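# Unscrew grinder's lugged ring and lay it flat

## Task

Twist the lugged ring off the grinder's barrel and set it down lying flat on the bench. The grinder must still be upright at the end, and neither hand may be in contact with the ring when finished.

## Robot and tools

Robot: two arms. left_arm carries a left hand and sits on the +y side; right_arm carries a right hand. Calibrated base positions in the scene frame: left_arm (+0.029, +0.368, 0) m, right_arm (+0.041, -0.281, 0) m, each yawed very slightly. A camera stand is fixed behind the arms.

Scene frame: origin at table-top height, halfway between the nominal bases; +z up, +x away from the robot over the table, +y toward left_arm. Arm names do not match image sides.

Hand point: a point fixed to the palm, 0.05 m in front of it and 0.15 m from the wrist mount along the fingers. Its +z runs along the straightened fingers, +y out of the palm, and +x across the palm away from the thumb on the right hand (toward the thumb on the left hand). Straight fingertips sit about 0.06 to 0.07 m past the point along +z and 0.06 m behind it along -y. A wrist bracket on the little-finger side can strike things.

Row layout (used by execute_actions and move): 28 numbers, each in [-1, 1], always for both arms. Order: left_arm dx, dy, dz, rx, ry, rz; left_gripper little, ring, middle, index, thumb_bend, thumb_turn, force_limit, speed; then right_arm dx, dy, dz, rx, ry, rz; right_gripper little, ring, middle, index, thumb_bend, thumb_turn, force_limit, speed.
- Pose numbers are offsets, not poses: measured from that arm's Hand target when the action or move begins, along scene-frame axes, rotating about the Hand target position. Scale: 1.0 = 0.6 m or 180 degrees. rx, ry, rz form a single rotation vector. Each new call counts from the new Hand target, so sending the same offset again moves further. All zeros re-requests the current Hand target.
- Finger and thumb numbers are absolute targets: +1 open/straight, -1 closed/curled. thumb_turn: +1 beside the palm, -1 opposite the fingers. Gripping something 0.035 to 0.065 m thick (or a handle down to about 0.025 m) needs the thumb turned in front.
- force_limit: roughly 0 N at -1 up to 10 N at +1 (15 N for the two thumb motors). speed: rises linearly from near 0 at -1 to full at +0.48, full above that. For a gentle grip close at -0.94 or slower.
- There is no no-change value. To keep a hand as it is, resend the exact eight numbers last executed for it; if none yet, send its hand_measured six, then hand_force_limit and hand_speed.

Tools:
- execute_actions(actions, cameras): actions is a list of actions; each action is up to 15 rows, one per 1/30 s step, and a short list repeats its final row. Every row in an action is an offset from the start pose of that action. Images come back only when actions is empty or cameras requests them.
- move(target, speed, blend, blocking, cameras): target is one row, or a list of up to 15 rows whose offsets all count from the same starting Hand targets. Straight-line paths, all arms finishing together, capped at 10 s. speed in m/s, 0.002 to 4.3, default 0.25 (turns limited to twice that in rad/s); one value or one per target. blend in metres rounds corners; 0 stops at each target. blocking=false returns after about 0.5 s while the motion continues. Paths do not avoid obstacles or the other arm.
- wait(seconds 0 to 10), stop() to brake a running move, zoom_image(camera, region [x0, y0, x1, y1] in pixels, at most 504 by 504), show_instructions(), finished_scene(scene=1).
Cameras: cam_head_left, cam_head_right, cam_high (896x504), cam_left_wrist, cam_right_wrist (672x504, fisheye).

Results: end_effector_position (m) and end_effector_quat_wxyz in the scene frame, possibly off by a few cm; Hand target (your last command after clipping, the base for next offsets); hand_measured, hand_stopped_by (moving, target, force, stalled, fault), hand_load_n (positive when pushed open; falling near 0 signals a lost grip), hand_force_limit, hand_speed; joint positions, velocities and torques; motor temperatures. move adds a 'move:' line with the ending (done, off_target, moving, held, fault) and limits (paced = pose clipped, held = steps withheld). MOTOR HOT appears near 85 °C; at 100 °C an OVER-TEMPERATURE FAULT drops that arm for 30 to 60 s or more.

Behaviour: arms track loosely and often rest 1 to 3 cm (sometimes 5 cm) short, usually low; a later command, even zeros, asks again, or send the remaining gap as an offset. Orientation commands are clipped to 40 degrees from the measured one each step. A blocked arm keeps pressing until commanded back past its hand point. A finger motor only starts when its target changes by 0.002 or more; to squeeze harder raise force_limit and send a more closed target; to loosen send a more open one.

Avoid: dropping the ring or releasing it while it moves, slams or hard pushes, striking fixed or heavy items, toppling the grinder, anything leaving the table, the two hands touching or gripping each other, excessive finger loads, paths near an arm's own base, and long stretched or straining poses that heat motors. Joint ranges (rad): waist ±2.880, shoulder 0 to 3.142, elbow 0 to 3.019, wrist pitch -1.693 to 1.571, wrist yaw ±1.571, wrist roll ±2.094.

Each tool is called after "Request:" as name(argument=value, ...), one argument or row to a line, values as JSON.

Reference images:

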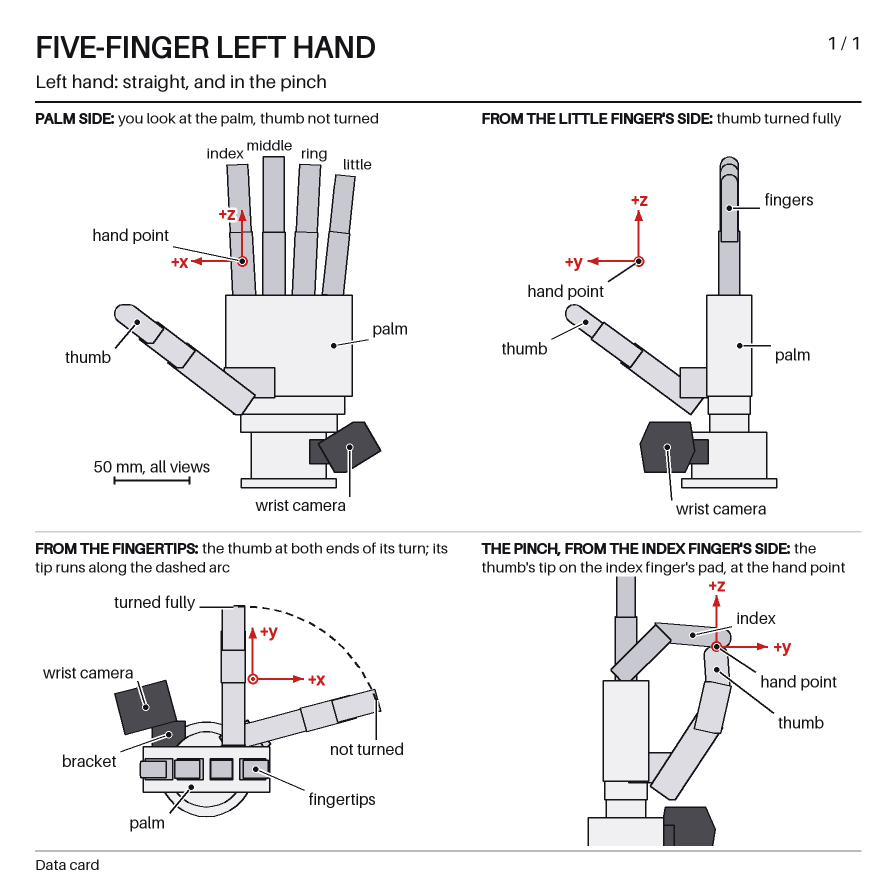

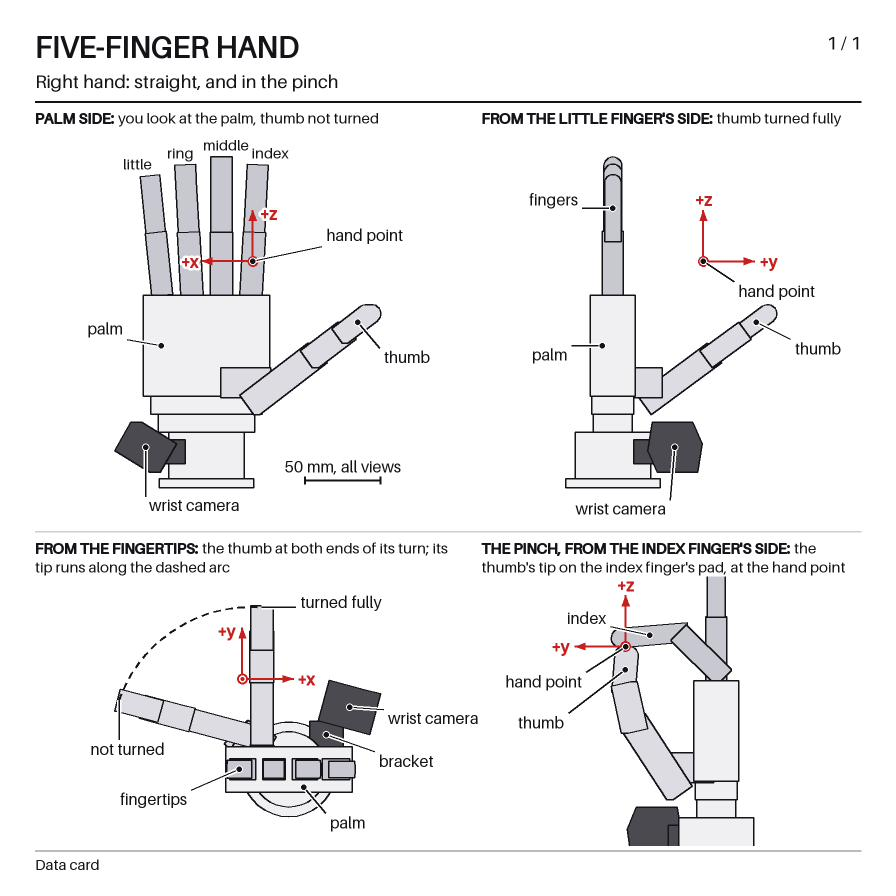

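## Session

Request:
execute_actions(
  actions=[],
)

Scene clock: 0.00 s.
left_arm: end_effector_position=(+0.3083, +0.3943, +0.1708) hand_measured=(+1.000, +1.000, +1.000, +1.000, +1.000, +1.000) hand_load_n=(+0.0, +0.0, +0.0, +0.0, +0.0, +0.0) hand_stopped_by=(target, target, target, target, target, target) hand_force_limit=0.00 hand_speed=-0.80 end_effector_quat_wxyz=(+0.495, -0.197, +0.829, -0.172) | right_arm: end_effector_position=(+0.3840, -0.2686, +0.3080) hand_measured=(+1.000, +1.000, +1.000, +1.000, +1.000, +1.000) hand_load_n=(+0.0, +0.0, +0.0, +0.0, +0.0, +0.0) hand_stopped_by=(target, target, target, target, target, target) hand_force_limit=0.00 hand_speed=-0.80 end_effector_quat_wxyz=(+0.120, +0.975, +0.182, +0.032)
Joint positions: left_arm=[0.038 0.319 0.399 -0.553 0.14 1.075] | right_arm=[0.38 1.261 1.377 -1.663 0.249 -1.59]
Joint velocities: within noise
Joint torques (N m): no reading
Motor temperatures (°C): left_arm=[28 34 35 31 28 31] | right_arm=[32 36 37 29 27 32]
Heat: left arm: hottest elbow 35 °C; right arm: hottest elbow 37 °C.
Hand target: left_arm +0.3132, +0.3945, +0.1900; +0.510, -0.194, +0.820, -0.174 | right_arm +0.3885, -0.2669, +0.3177; +0.118, +0.975, +0.180, +0.046

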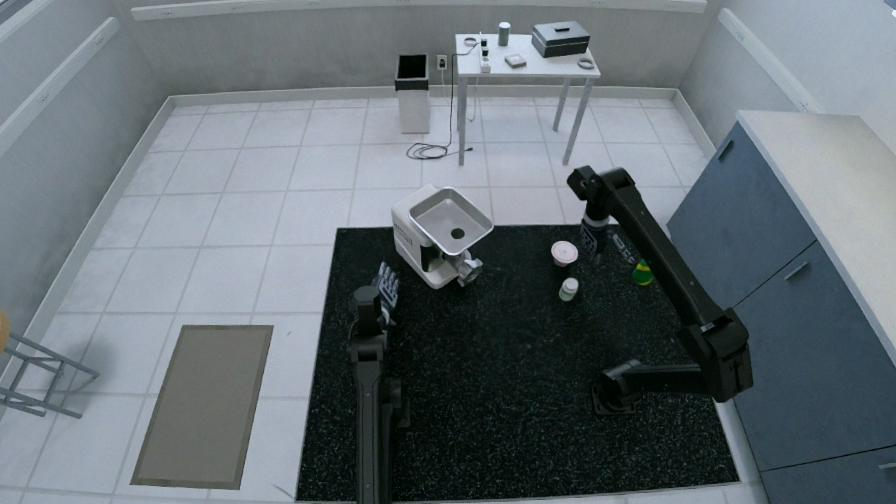

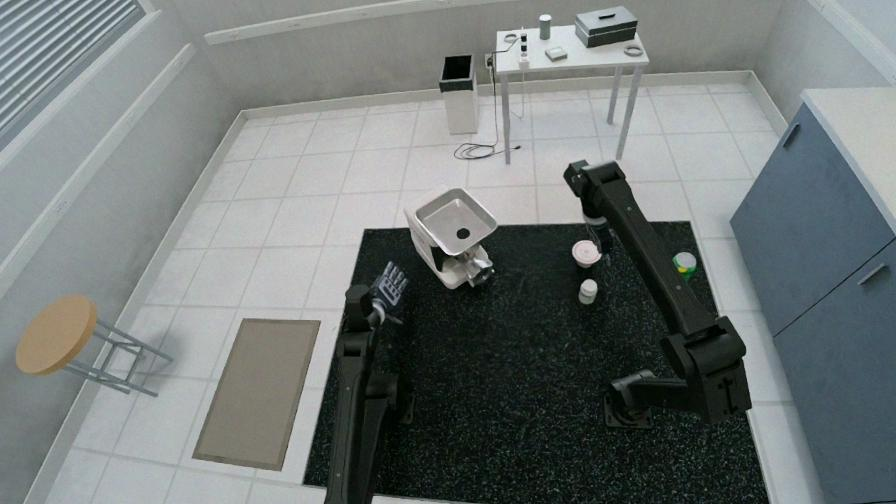

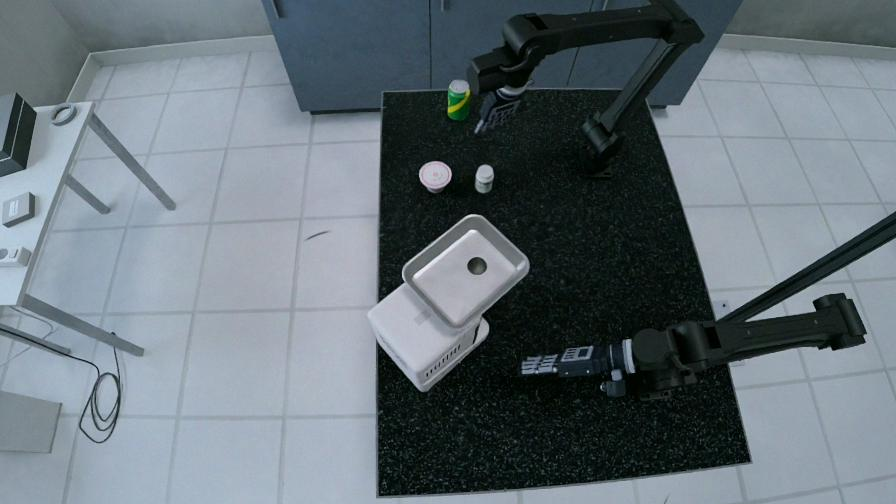

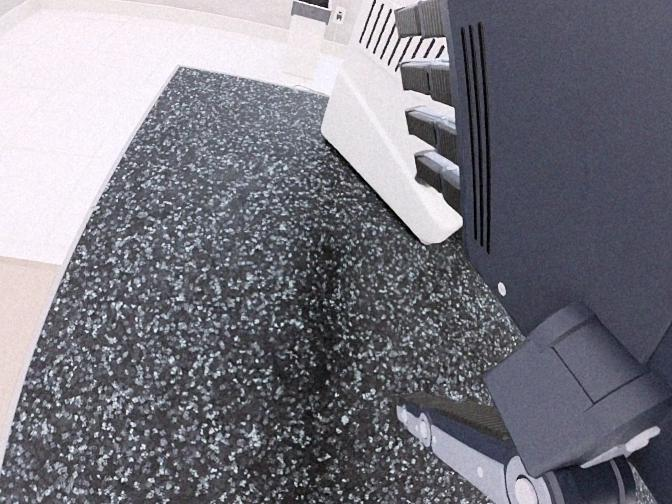

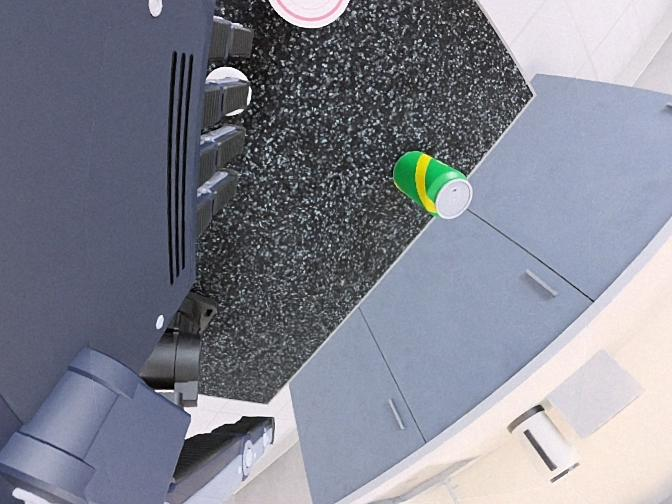

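Request:
zoom_image(
  camera="cam_head_left",
  region=[380, 170, 510, 300],
)

Request:
zoom_image(
  camera="cam_head_right",
  region=[390, 170, 520, 300],
)

Request:
zoom_image(
  camera="cam_high",
  region=[350, 190, 560, 400],
)

Scaled by 3.877 from the camera's 896x504 image, which has a finer 1280x720 frame.

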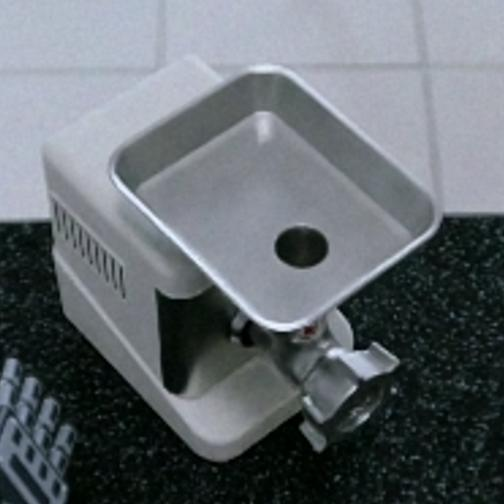

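Scaled by 3.877 from the camera's 896x504 image, which has a finer 1280x720 frame.

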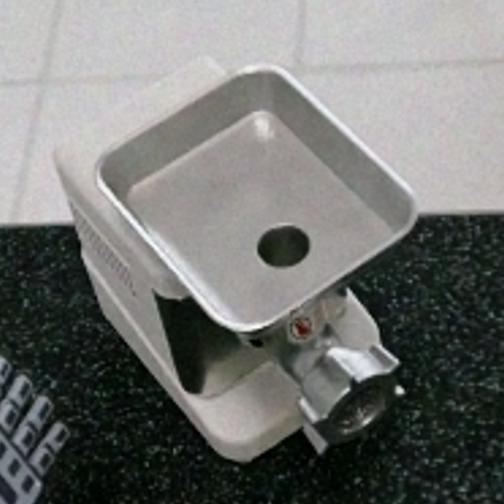

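Scaled by 2.400 from the camera's 896x504 image, which has a finer 1280x720 frame.

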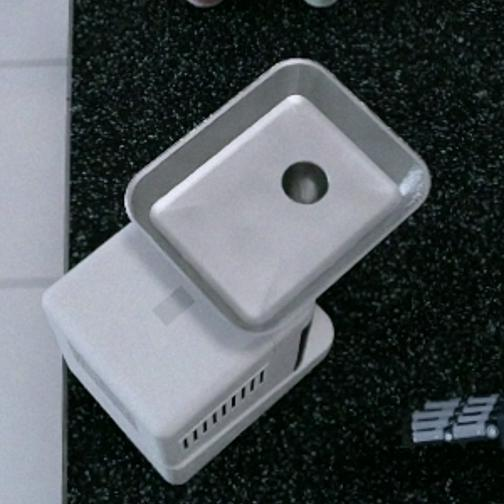

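Request:
move(
  target=[0,0,0,0,0,0,1,1,1,1,1,1,0,-0.8,-0.109,0.475,-0.163,0.5907,-0.1129,-0.2434,1,1,1,1,1,1,0,-0.8],
  cameras=["all"],
)

Scene clock: 12.00 s.
left_arm: end_effector_position=(+0.3083, +0.3943, +0.1708) hand_measured=(+1.000, +1.000, +1.000, +1.000, +1.000, +1.000) hand_load_n=(+0.0, +0.0, +0.0, +0.0, +0.0, +0.0) hand_stopped_by=(target, target, target, target, target, target) hand_force_limit=0.00 hand_speed=-0.80 end_effector_quat_wxyz=(+0.495, -0.197, +0.829, -0.172) | right_arm: end_effector_position=(+0.3276, +0.0127, +0.2245) hand_measured=(+1.000, +1.000, +1.000, +1.000, +1.000, +1.000) hand_load_n=(+0.0, +0.0, +0.0, +0.0, +0.0, +0.0) hand_stopped_by=(target, target, target, target, target, target) hand_force_limit=0.00 hand_speed=-0.80 end_effector_quat_wxyz=(+0.650, -0.653, +0.270, -0.279)
Joint positions: left_arm=[0.038 0.319 0.399 -0.553 0.14 1.075] | right_arm=[0.709 0.759 0.34 0.419 -0.092 -0.013]
Joint velocities: left_arm=[-0.005 0.005 0.007 -0.046 -0.081 -0.037] | right_arm=[within noise]
Joint torques (N m): left_arm=[-0.09 0.73 13.98 2.43 0.07 -0.08] | right_arm=[3.37 -2.32 7.82 2 0.03 0]
Heat: left arm: hottest elbow 38 °C; right arm: hottest elbow 38 °C.
Hand target: left_arm +0.3132, +0.3945, +0.1900; +0.510, -0.194, +0.820, -0.174 | right_arm +0.3231, +0.0182, +0.2201; +0.653, -0.653, +0.270, -0.270
Off the commanded pose: left_arm 0.020 m, 2 deg | right_arm 0.008 m, 1 deg.
move: off_target (left_arm)
camera_calibration:
cam_right_wrist: T_world_to_cam=[[0.166053, -0.231165, -0.958639, 0.160255], [-0.945306, 0.239457, -0.221486, 0.357728], [0.280753, 0.942986, -0.178759, 0.0471671], [0, 0, 0, 1]] pos_world=[0.298309, -0.093093, 0.24129]

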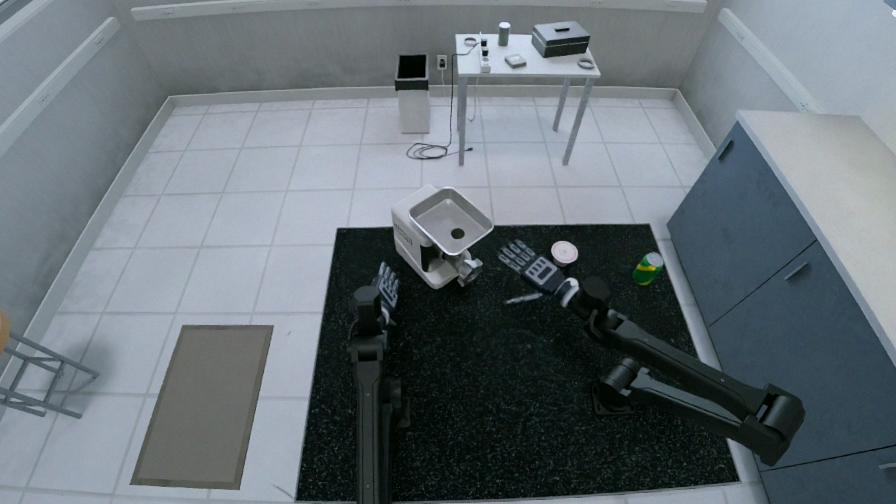

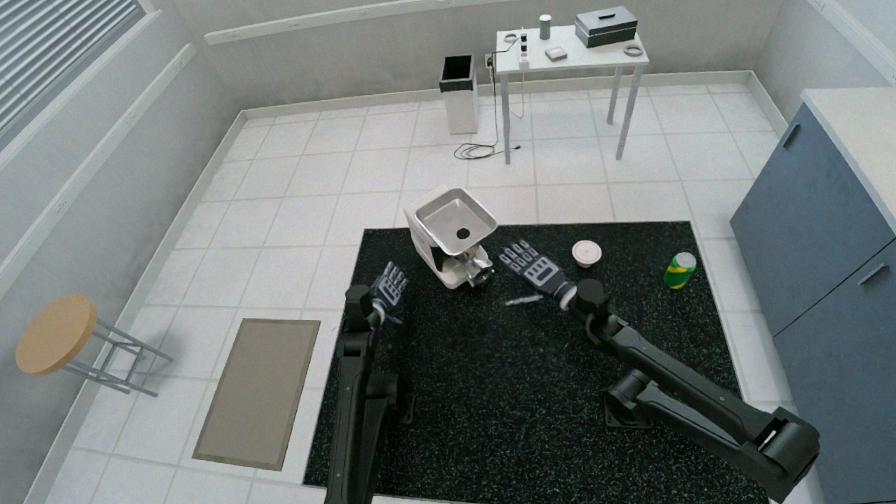

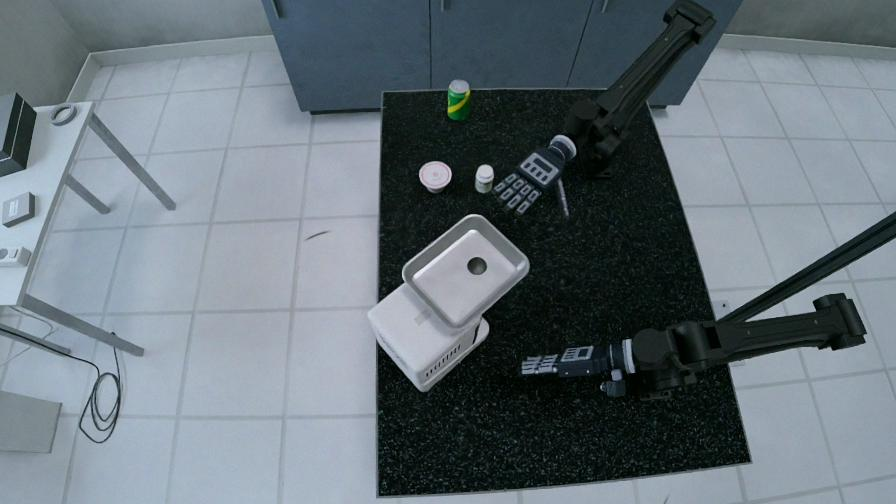

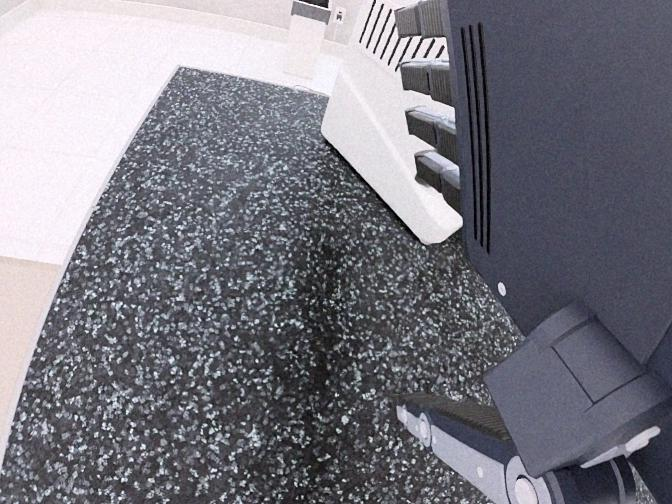

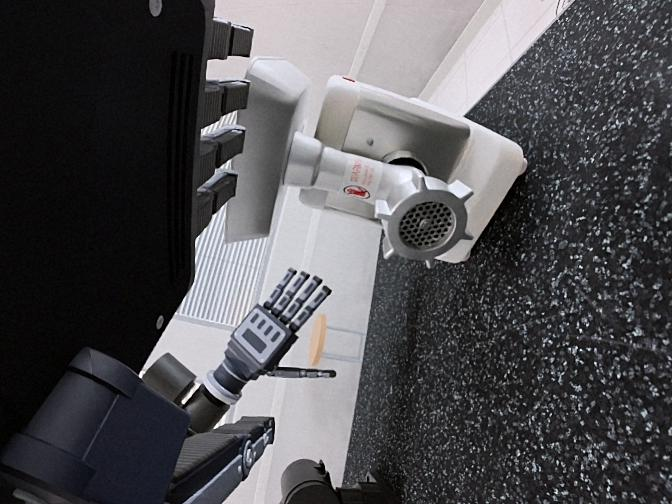

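Request:
zoom_image(
  camera="cam_right_wrist",
  region=[240, 60, 540, 285],
)

Request:
zoom_image(
  camera="cam_right_wrist",
  region=[370, 160, 490, 280],
)

Scaled by 1.680 from the camera's 672x504 image, which has a finer 960x720 frame.

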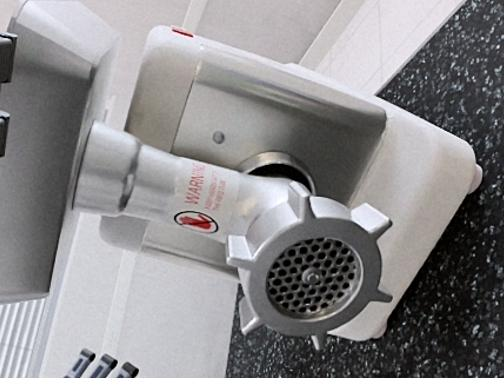

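Scaled by 4.200 from the camera's 672x504 image, which has a finer 960x720 frame.

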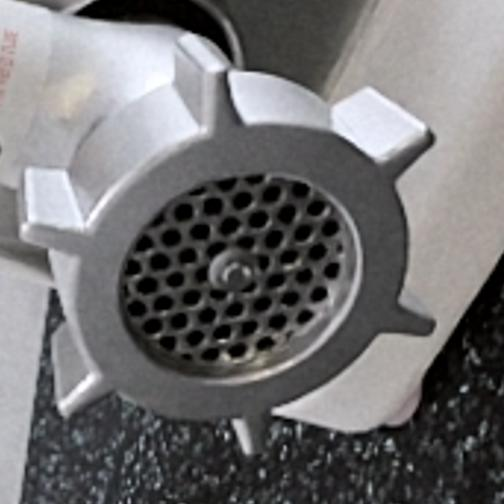

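Request:
zoom_image(
  camera="cam_head_left",
  region=[440, 240, 500, 300],
)

Request:
zoom_image(
  camera="cam_head_right",
  region=[450, 240, 510, 300],
)

Scaled by 8.400 from the camera's 896x504 image, which has a finer 1280x720 frame.

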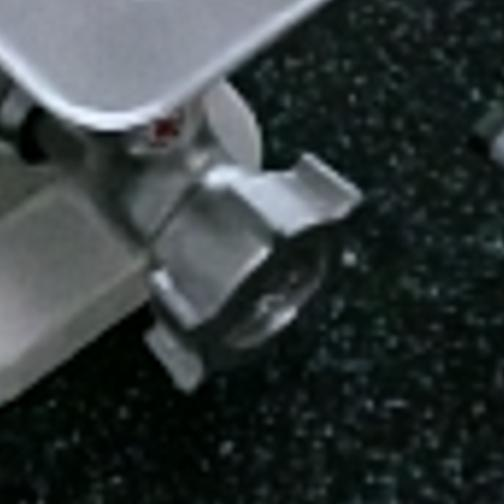

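Scaled by 8.400 from the camera's 896x504 image, which has a finer 1280x720 frame.

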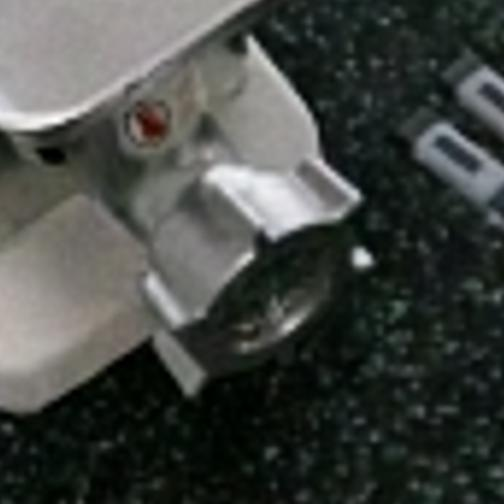

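Request:
move(
  target=[0,0,0,0,0,0,1,1,1,1,1,1,0,-0.8,0.2115,-0.267,0.0565,-0.0567,0.0361,0.1384,1,1,1,1,1,1,0,-0.8],
  cameras=["cam_head_left","cam_right_wrist"],
)

Scene clock: 31.80 s.
left_arm: end_effector_position=(+0.3083, +0.3943, +0.1708) hand_measured=(+1.000, +1.000, +1.000, +1.000, +1.000, +1.000) hand_load_n=(+0.0, +0.0, +0.0, +0.0, +0.0, +0.0) hand_stopped_by=(target, target, target, target, target, target) hand_force_limit=0.00 hand_speed=-0.80 end_effector_quat_wxyz=(+0.495, -0.197, +0.829, -0.172) | right_arm: end_effector_position=(+0.4318, -0.1426, +0.2344) hand_measured=(+1.000, +1.000, +1.000, +1.000, +1.000, +1.000) hand_load_n=(+0.0, -0.5, -0.5, +0.0, +0.0, -0.5) hand_stopped_by=(target, target, target, target, target, target) hand_force_limit=0.00 hand_speed=-0.80 end_effector_quat_wxyz=(-0.620, +0.764, -0.154, +0.092)
Joint positions: left_arm=[0.038 0.319 0.399 -0.553 0.14 1.075] | right_arm=[-0.081 1.205 0.873 -0.418 -1.251 -0.674]
Joint torques (N m): left_arm=[0.03 0.85 14.04 2.41 0.07 -0.06] | right_arm=[2.37 -8.12 12.79 0.43 -0.45 -0.31]
Motor temperatures (°C): left_arm=[28 34 41 31 28 31] | right_arm=[32 36 39 29 27 31]
Heat: left arm: hottest elbow 41 °C; right arm: hottest elbow 39 °C.
Hand target: left_arm +0.3132, +0.3945, +0.1900; +0.510, -0.194, +0.820, -0.174 | right_arm +0.4500, -0.1421, +0.2539; -0.620, +0.765, -0.135, +0.109
Off the commanded pose: left_arm 0.020 m, 2 deg | right_arm 0.027 m, 3 deg.
move: off_target (left_arm, right_arm)
camera_calibration:
cam_right_wrist: T_world_to_cam=[[0.121276, -0.310597, -0.942774, 0.120844], [-0.974916, -0.215847, -0.0542994, 0.404266], [-0.18663, 0.92571, -0.328983, 0.400646], [0, 0, 0, 1]] pos_world=[0.454242, -0.246089, 0.267685]
Images, in order (width x height): cam_head_left 896x504, cam_right_wrist 672x504.

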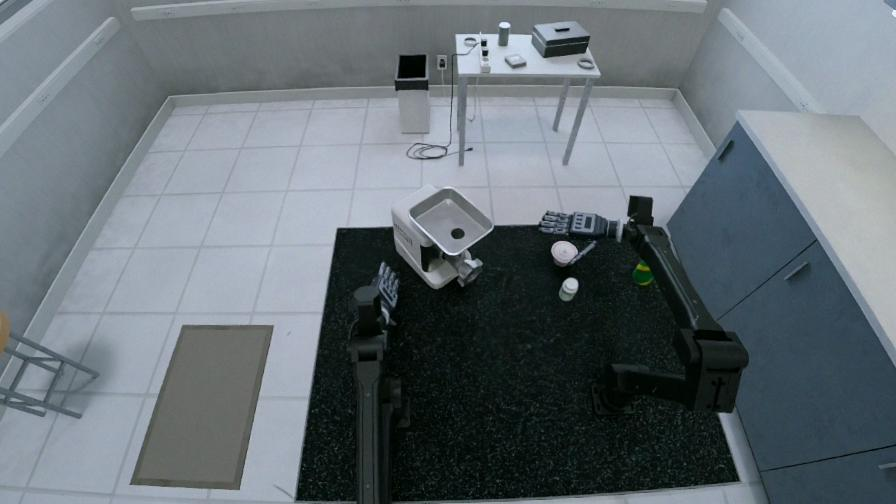

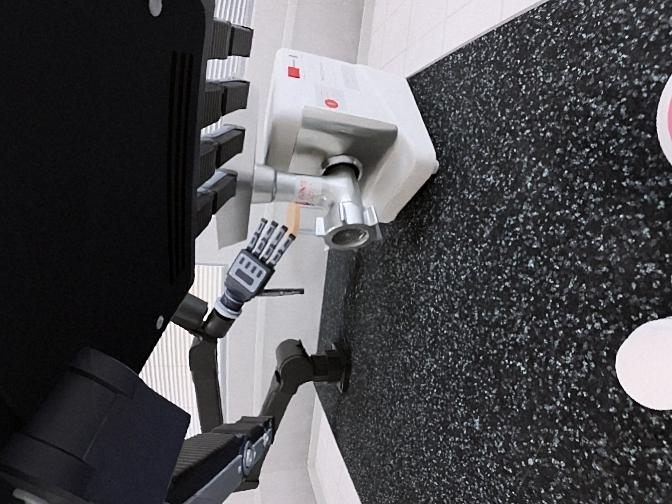

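Request:
zoom_image(
  camera="cam_right_wrist",
  region=[240, 100, 440, 260],
)

Request:
zoom_image(
  camera="cam_right_wrist",
  region=[300, 170, 400, 260],
)

Scaled by 2.520 from the camera's 672x504 image, which has a finer 960x720 frame.

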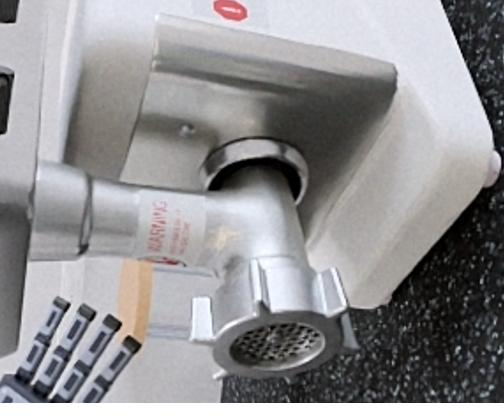

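Scaled by 5.040 from the camera's 672x504 image, which has a finer 960x720 frame.

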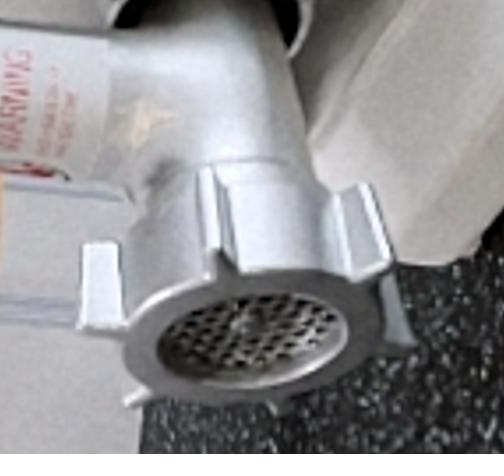

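Request:
move(
  target=[
    [-0.1053,-0.3242,0.1333,0.266,0.185,-0.139,-1,-1,0.6,0.6,1,-1,0,-0.2,0.1,-0.047,0.043,0,0,0,1,1,1,1,1,1,0,-0.8],
    [0.0147,-0.5642,-0.0667,0.532,0.3705,-0.2787,-1,-1,0.6,0.6,1,-1,0,-0.2,0.1,-0.047,0.043,0,0,0,1,1,1,1,1,1,0,-0.8],
  ],
  blend=[0.05, 0],
  speed=0.3,
  cameras=["all"],
)

Scene clock: 47.30 s.
left_arm: end_effector_position=(+0.3173, +0.0733, +0.1404) hand_measured=(-1.000, -1.000, +0.600, +0.600, +1.000, -1.000) hand_load_n=(+0.0, +0.0, +0.0, +0.0, +0.0, -0.5) hand_stopped_by=(target, target, target, target, target, target) hand_force_limit=0.00 hand_speed=-0.20 end_effector_quat_wxyz=(-0.053, +0.478, +0.796, +0.367) | right_arm: end_effector_position=(+0.4902, -0.1610, +0.2610) hand_measured=(+1.000, +1.000, +1.000, +1.000, +1.000, +1.000) hand_load_n=(+0.0, +0.0, +0.0, -0.5, +0.0, +0.0) hand_stopped_by=(target, target, target, target, target, target) hand_force_limit=0.00 hand_speed=-0.80 end_effector_quat_wxyz=(-0.620, +0.766, -0.146, +0.087)
Joint positions: left_arm=[-1.166 1.877 1.405 -1.675 -0.528 1.346] | right_arm=[-0.109 1.366 1.104 -0.598 -1.281 -0.79]
Joint torques (N m): left_arm=[-0.79 -13.39 12.12 -0.98 -0.41 0.04] | right_arm=[0.32 -10.52 12.9 0.35 -0.66 -0.3]
Heat: left arm: hottest elbow 43 °C; right arm: hottest elbow 42 °C.
Hand target: left_arm +0.3220, +0.0560, +0.1500; -0.089, +0.465, +0.791, +0.386 | right_arm +0.5100, -0.1704, +0.2796; -0.620, +0.766, -0.135, +0.109
Off the commanded pose: left_arm 0.020 m, 5 deg | right_arm 0.029 m, 3 deg.
joint sent to its limit (left arm) — joint 4 (wrist pitch), lower limit. The joint targets are off in orientation, not in position.
move: off_target (left_arm, right_arm)
camera_calibration:
cam_left_wrist: T_world_to_cam=[[-0.93257, -0.122844, -0.339443, 0.346575], [-0.360717, 0.280719, 0.889427, -0.0402468], [-0.0139729, 0.951896, -0.306102, 0.0883016], [0, 0, 0, 1]] pos_world=[0.309922, -0.0301812, 0.180468]
cam_right_wrist: T_world_to_cam=[[0.128092, -0.310624, -0.941863, 0.129424], [-0.970806, -0.233467, -0.0550313, 0.45403], [-0.202799, 0.921415, -0.331461, 0.445284], [0, 0, 0, 1]] pos_world=[0.514501, -0.264088, 0.29448]

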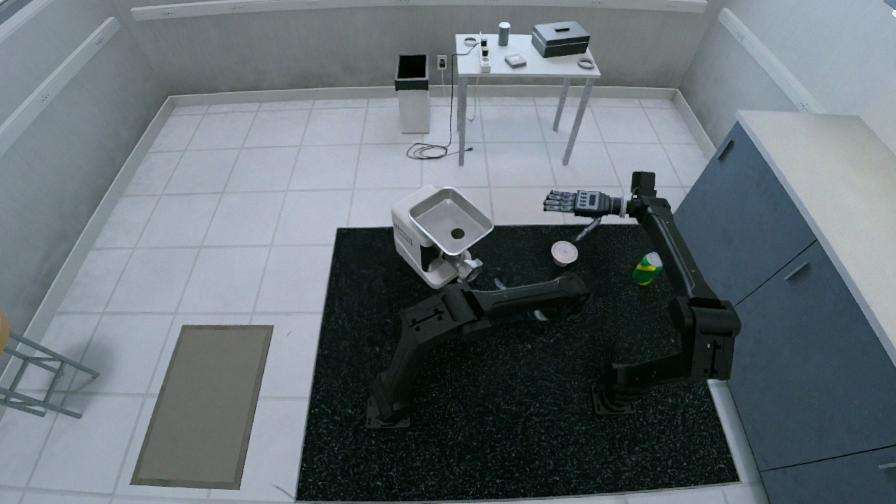

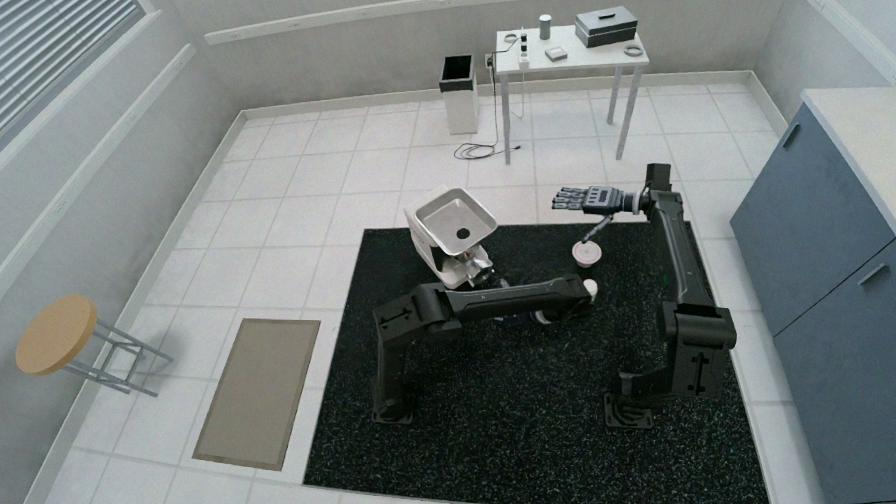

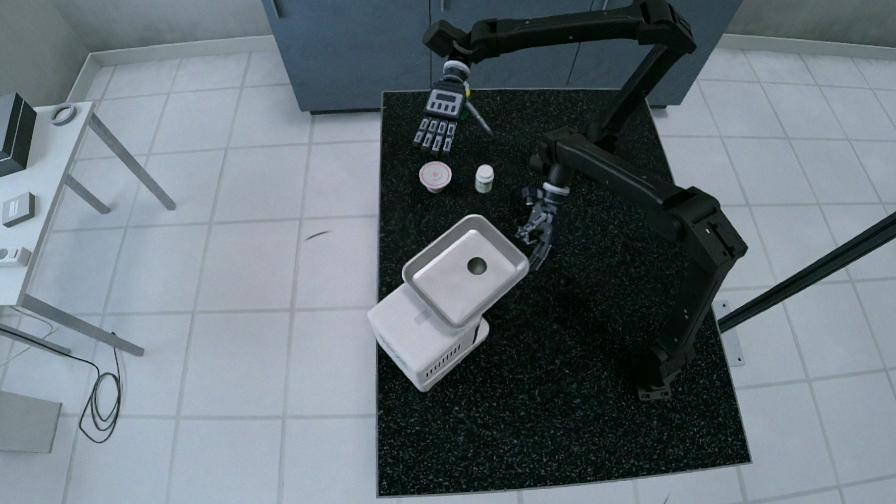

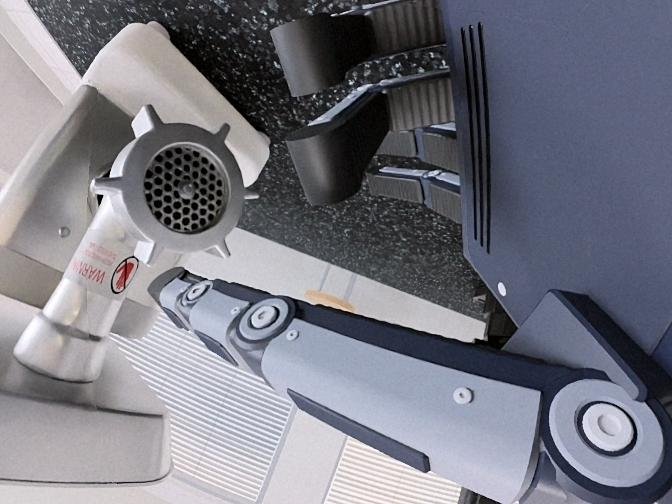

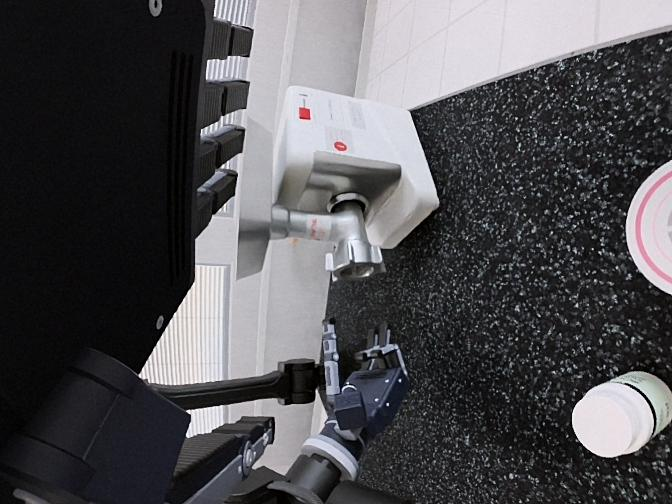

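Request:
move(
  target=[0.009,0.026,-0.0333,-0.2572,-0.2120,0,-1,-1,0.6,0.6,1,-1,0,-0.2,0,0,0,0,0,0,1,1,1,1,1,1,0,-0.8],
  speed=0.3,
  cameras=["cam_left_wrist","cam_right_wrist"],
)

Scene clock: 53.70 s.
left_arm: end_effector_position=(+0.3318, +0.0728, +0.1293) hand_measured=(-1.000, -1.000, +0.600, +0.600, +1.000, -1.000) hand_load_n=(+0.0, +0.0, +0.0, +0.0, +0.0, +0.0) hand_stopped_by=(target, target, target, target, target, target) hand_force_limit=0.00 hand_speed=-0.20 end_effector_quat_wxyz=(+0.346, +0.318, +0.863, +0.186) | right_arm: end_effector_position=(+0.4902, -0.1610, +0.2610) hand_measured=(+1.000, +1.000, +1.000, +1.000, +1.000, +1.000) hand_load_n=(+0.0, +0.0, +0.0, -0.5, +0.0, +0.0) hand_stopped_by=(target, target, target, target, target, target) hand_force_limit=0.00 hand_speed=-0.80 end_effector_quat_wxyz=(-0.620, +0.766, -0.146, +0.087)
Joint positions: left_arm=[-1.199 1.503 0.965 -0.779 -0.776 1.201] | right_arm=[-0.109 1.366 1.104 -0.598 -1.281 -0.79]
Joint torques (N m): left_arm=[-0.91 -11.22 7.57 1.7 -0.61 -0.18] | right_arm=[0.44 -10.7 12.9 0.34 -0.67 -0.3]
Motor temperatures (°C): left_arm=[28 34 42 31 28 31] | right_arm=[31 36 44 29 28 31]
Heat: left arm: hottest elbow 42 °C; right arm: hottest elbow 44 °C.
Hand target: left_arm +0.3275, +0.0717, +0.1300; +0.354, +0.314, +0.863, +0.178 | right_arm +0.5100, -0.1704, +0.2796; -0.620, +0.766, -0.135, +0.109
Off the commanded pose: left_arm 0.005 m, 1 deg | right_arm 0.029 m, 3 deg.
move: off_target (right_arm)
camera_calibration:
cam_left_wrist: T_world_to_cam=[[-0.608029, -0.530119, -0.590994, 0.310721], [-0.730281, 0.665467, 0.154409, 0.164659], [0.311432, 0.525477, -0.79176, 0.0714961], [0, 0, 0, 1]] pos_world=[0.286909, 0.0175743, 0.214817]
cam_right_wrist: T_world_to_cam=[[0.128092, -0.310624, -0.941863, 0.129424], [-0.970806, -0.233467, -0.0550313, 0.45403], [-0.202799, 0.921415, -0.331461, 0.445284], [0, 0, 0, 1]] pos_world=[0.514501, -0.264088, 0.29448]
Images, in order (width x height): cam_left_wrist 672x504, cam_right_wrist 672x504.

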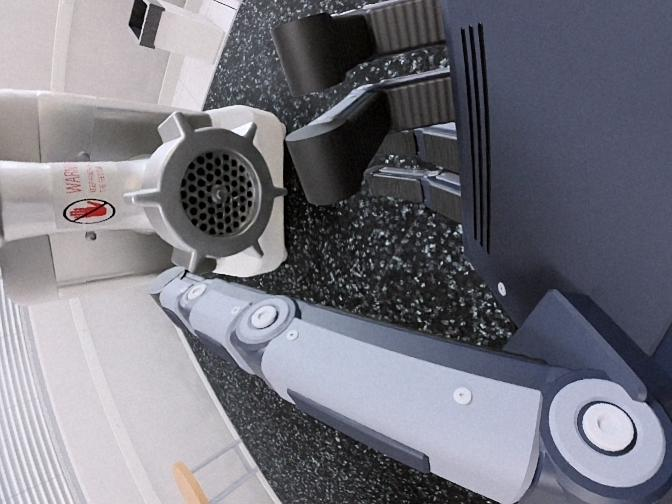

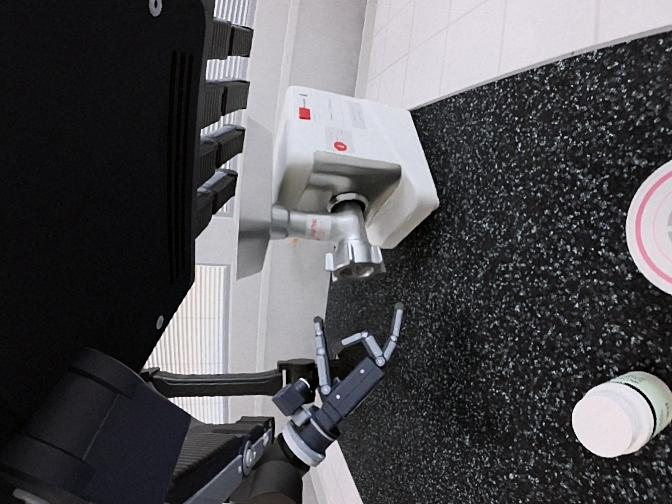

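Request:
zoom_image(
  camera="cam_left_wrist",
  region=[120, 90, 320, 300],
)

Scaled by 2.400 from the camera's 672x504 image, which has a finer 960x720 frame.

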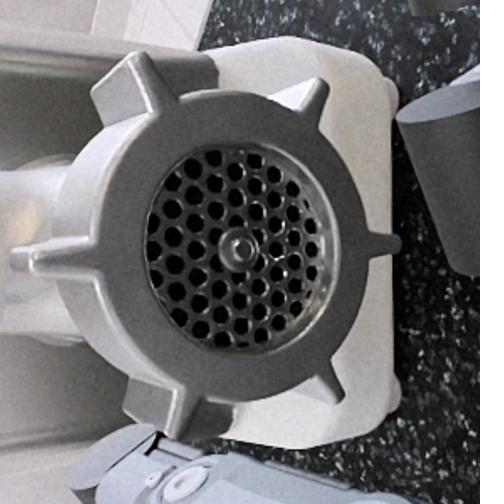

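Request:
move(
  target=[0.0525,0.0402,-0.015,0,0,0,-1,-1,0.6,0.6,1,-1,0,-0.2,0,0,0,0,0,0,1,1,1,1,1,1,0,-0.8],
  speed=0.15,
  cameras=["cam_left_wrist","cam_right_wrist"],
)

Scene clock: 57.47 s.
left_arm: end_effector_position=(+0.3571, +0.0921, +0.1195) hand_measured=(-1.000, -1.000, +0.600, +0.600, +1.000, -1.000) hand_load_n=(+0.0, +0.0, +0.0, +0.0, -0.5, +0.0) hand_stopped_by=(target, target, target, target, target, target) hand_force_limit=0.00 hand_speed=-0.20 end_effector_quat_wxyz=(+0.351, +0.314, +0.864, +0.180) | right_arm: end_effector_position=(+0.4902, -0.1610, +0.2610) hand_measured=(+1.000, +1.000, +1.000, +1.000, +1.000, +1.000) hand_load_n=(+0.5, +0.0, +0.0, +0.0, +0.0, +0.0) hand_stopped_by=(target, target, target, target, target, target) hand_force_limit=0.00 hand_speed=-0.80 end_effector_quat_wxyz=(-0.620, +0.766, -0.146, +0.087)
Joint positions: left_arm=[-1.121 1.482 0.908 -0.656 -0.75 1.302] | right_arm=[-0.109 1.366 1.104 -0.598 -1.281 -0.79]
Joint torques (N m): left_arm=[0.5 -10.93 7.54 1.84 -0.45 0.07] | right_arm=[0.62 -10.7 12.9 0.36 -0.67 -0.29]
Heat: left arm: hottest elbow 42 °C; right arm: hottest elbow 45 °C.
Hand target: left_arm +0.3589, +0.0957, +0.1209; +0.354, +0.314, +0.863, +0.177 | right_arm +0.5100, -0.1704, +0.2796; -0.620, +0.766, -0.135, +0.109
Off the commanded pose: left_arm 0.004 m, 0 deg | right_arm 0.029 m, 3 deg.
move: off_target (right_arm)
camera_calibration:
cam_left_wrist: T_world_to_cam=[[-0.605045, -0.54071, -0.584426, 0.329676], [-0.731371, 0.667546, 0.139562, 0.173727], [0.314669, 0.511874, -0.799355, 0.0467595], [0, 0, 0, 1]] pos_world=[0.311814, 0.0383528, 0.205803]
cam_right_wrist: T_world_to_cam=[[0.128092, -0.310624, -0.941863, 0.129424], [-0.970806, -0.233467, -0.0550313, 0.45403], [-0.202799, 0.921415, -0.331461, 0.445284], [0, 0, 0, 1]] pos_world=[0.514501, -0.264088, 0.29448]
Images, in order (width x height): cam_left_wrist 672x504, cam_right_wrist 672x504.

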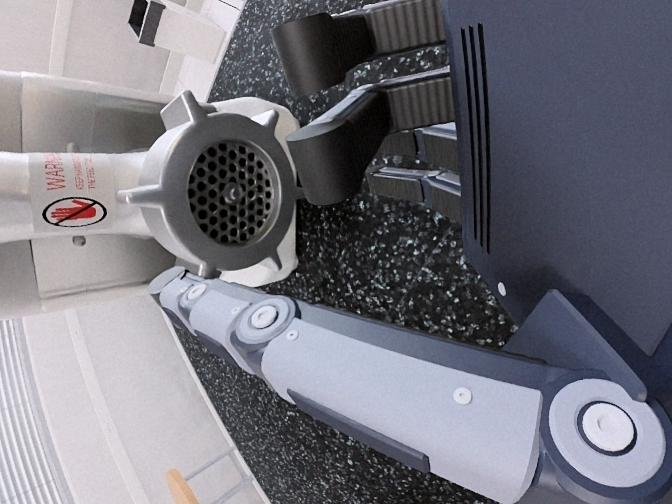

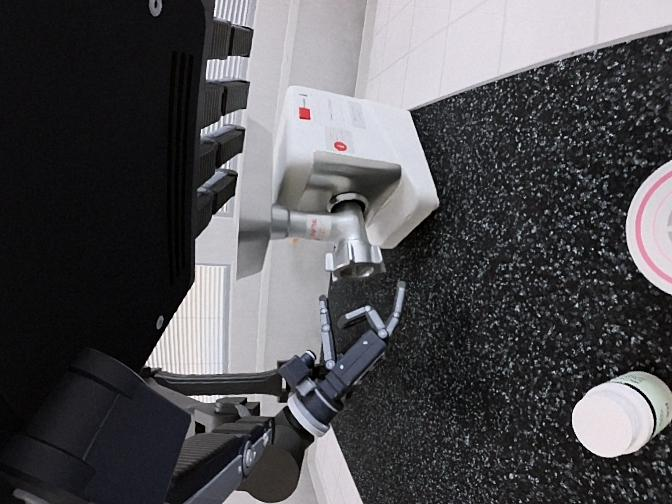

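Request:
zoom_image(
  camera="cam_left_wrist",
  region=[120, 90, 320, 300],
)

Request:
zoom_image(
  camera="cam_right_wrist",
  region=[290, 180, 430, 380],
)

Scaled by 2.400 from the camera's 672x504 image, which has a finer 960x720 frame.

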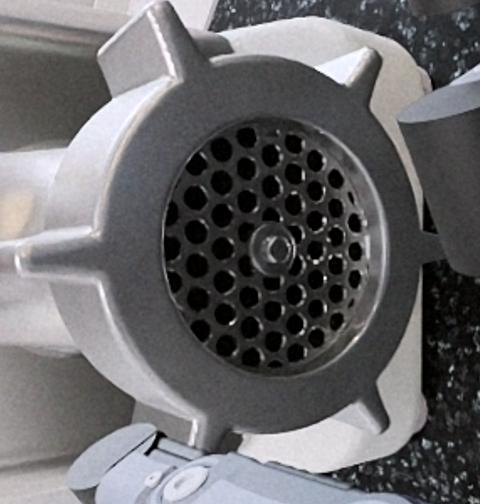

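Scaled by 2.520 from the camera's 672x504 image, which has a finer 960x720 frame.

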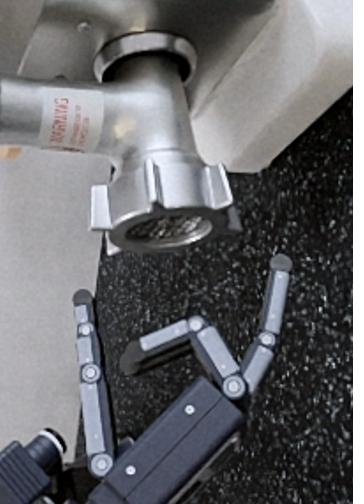

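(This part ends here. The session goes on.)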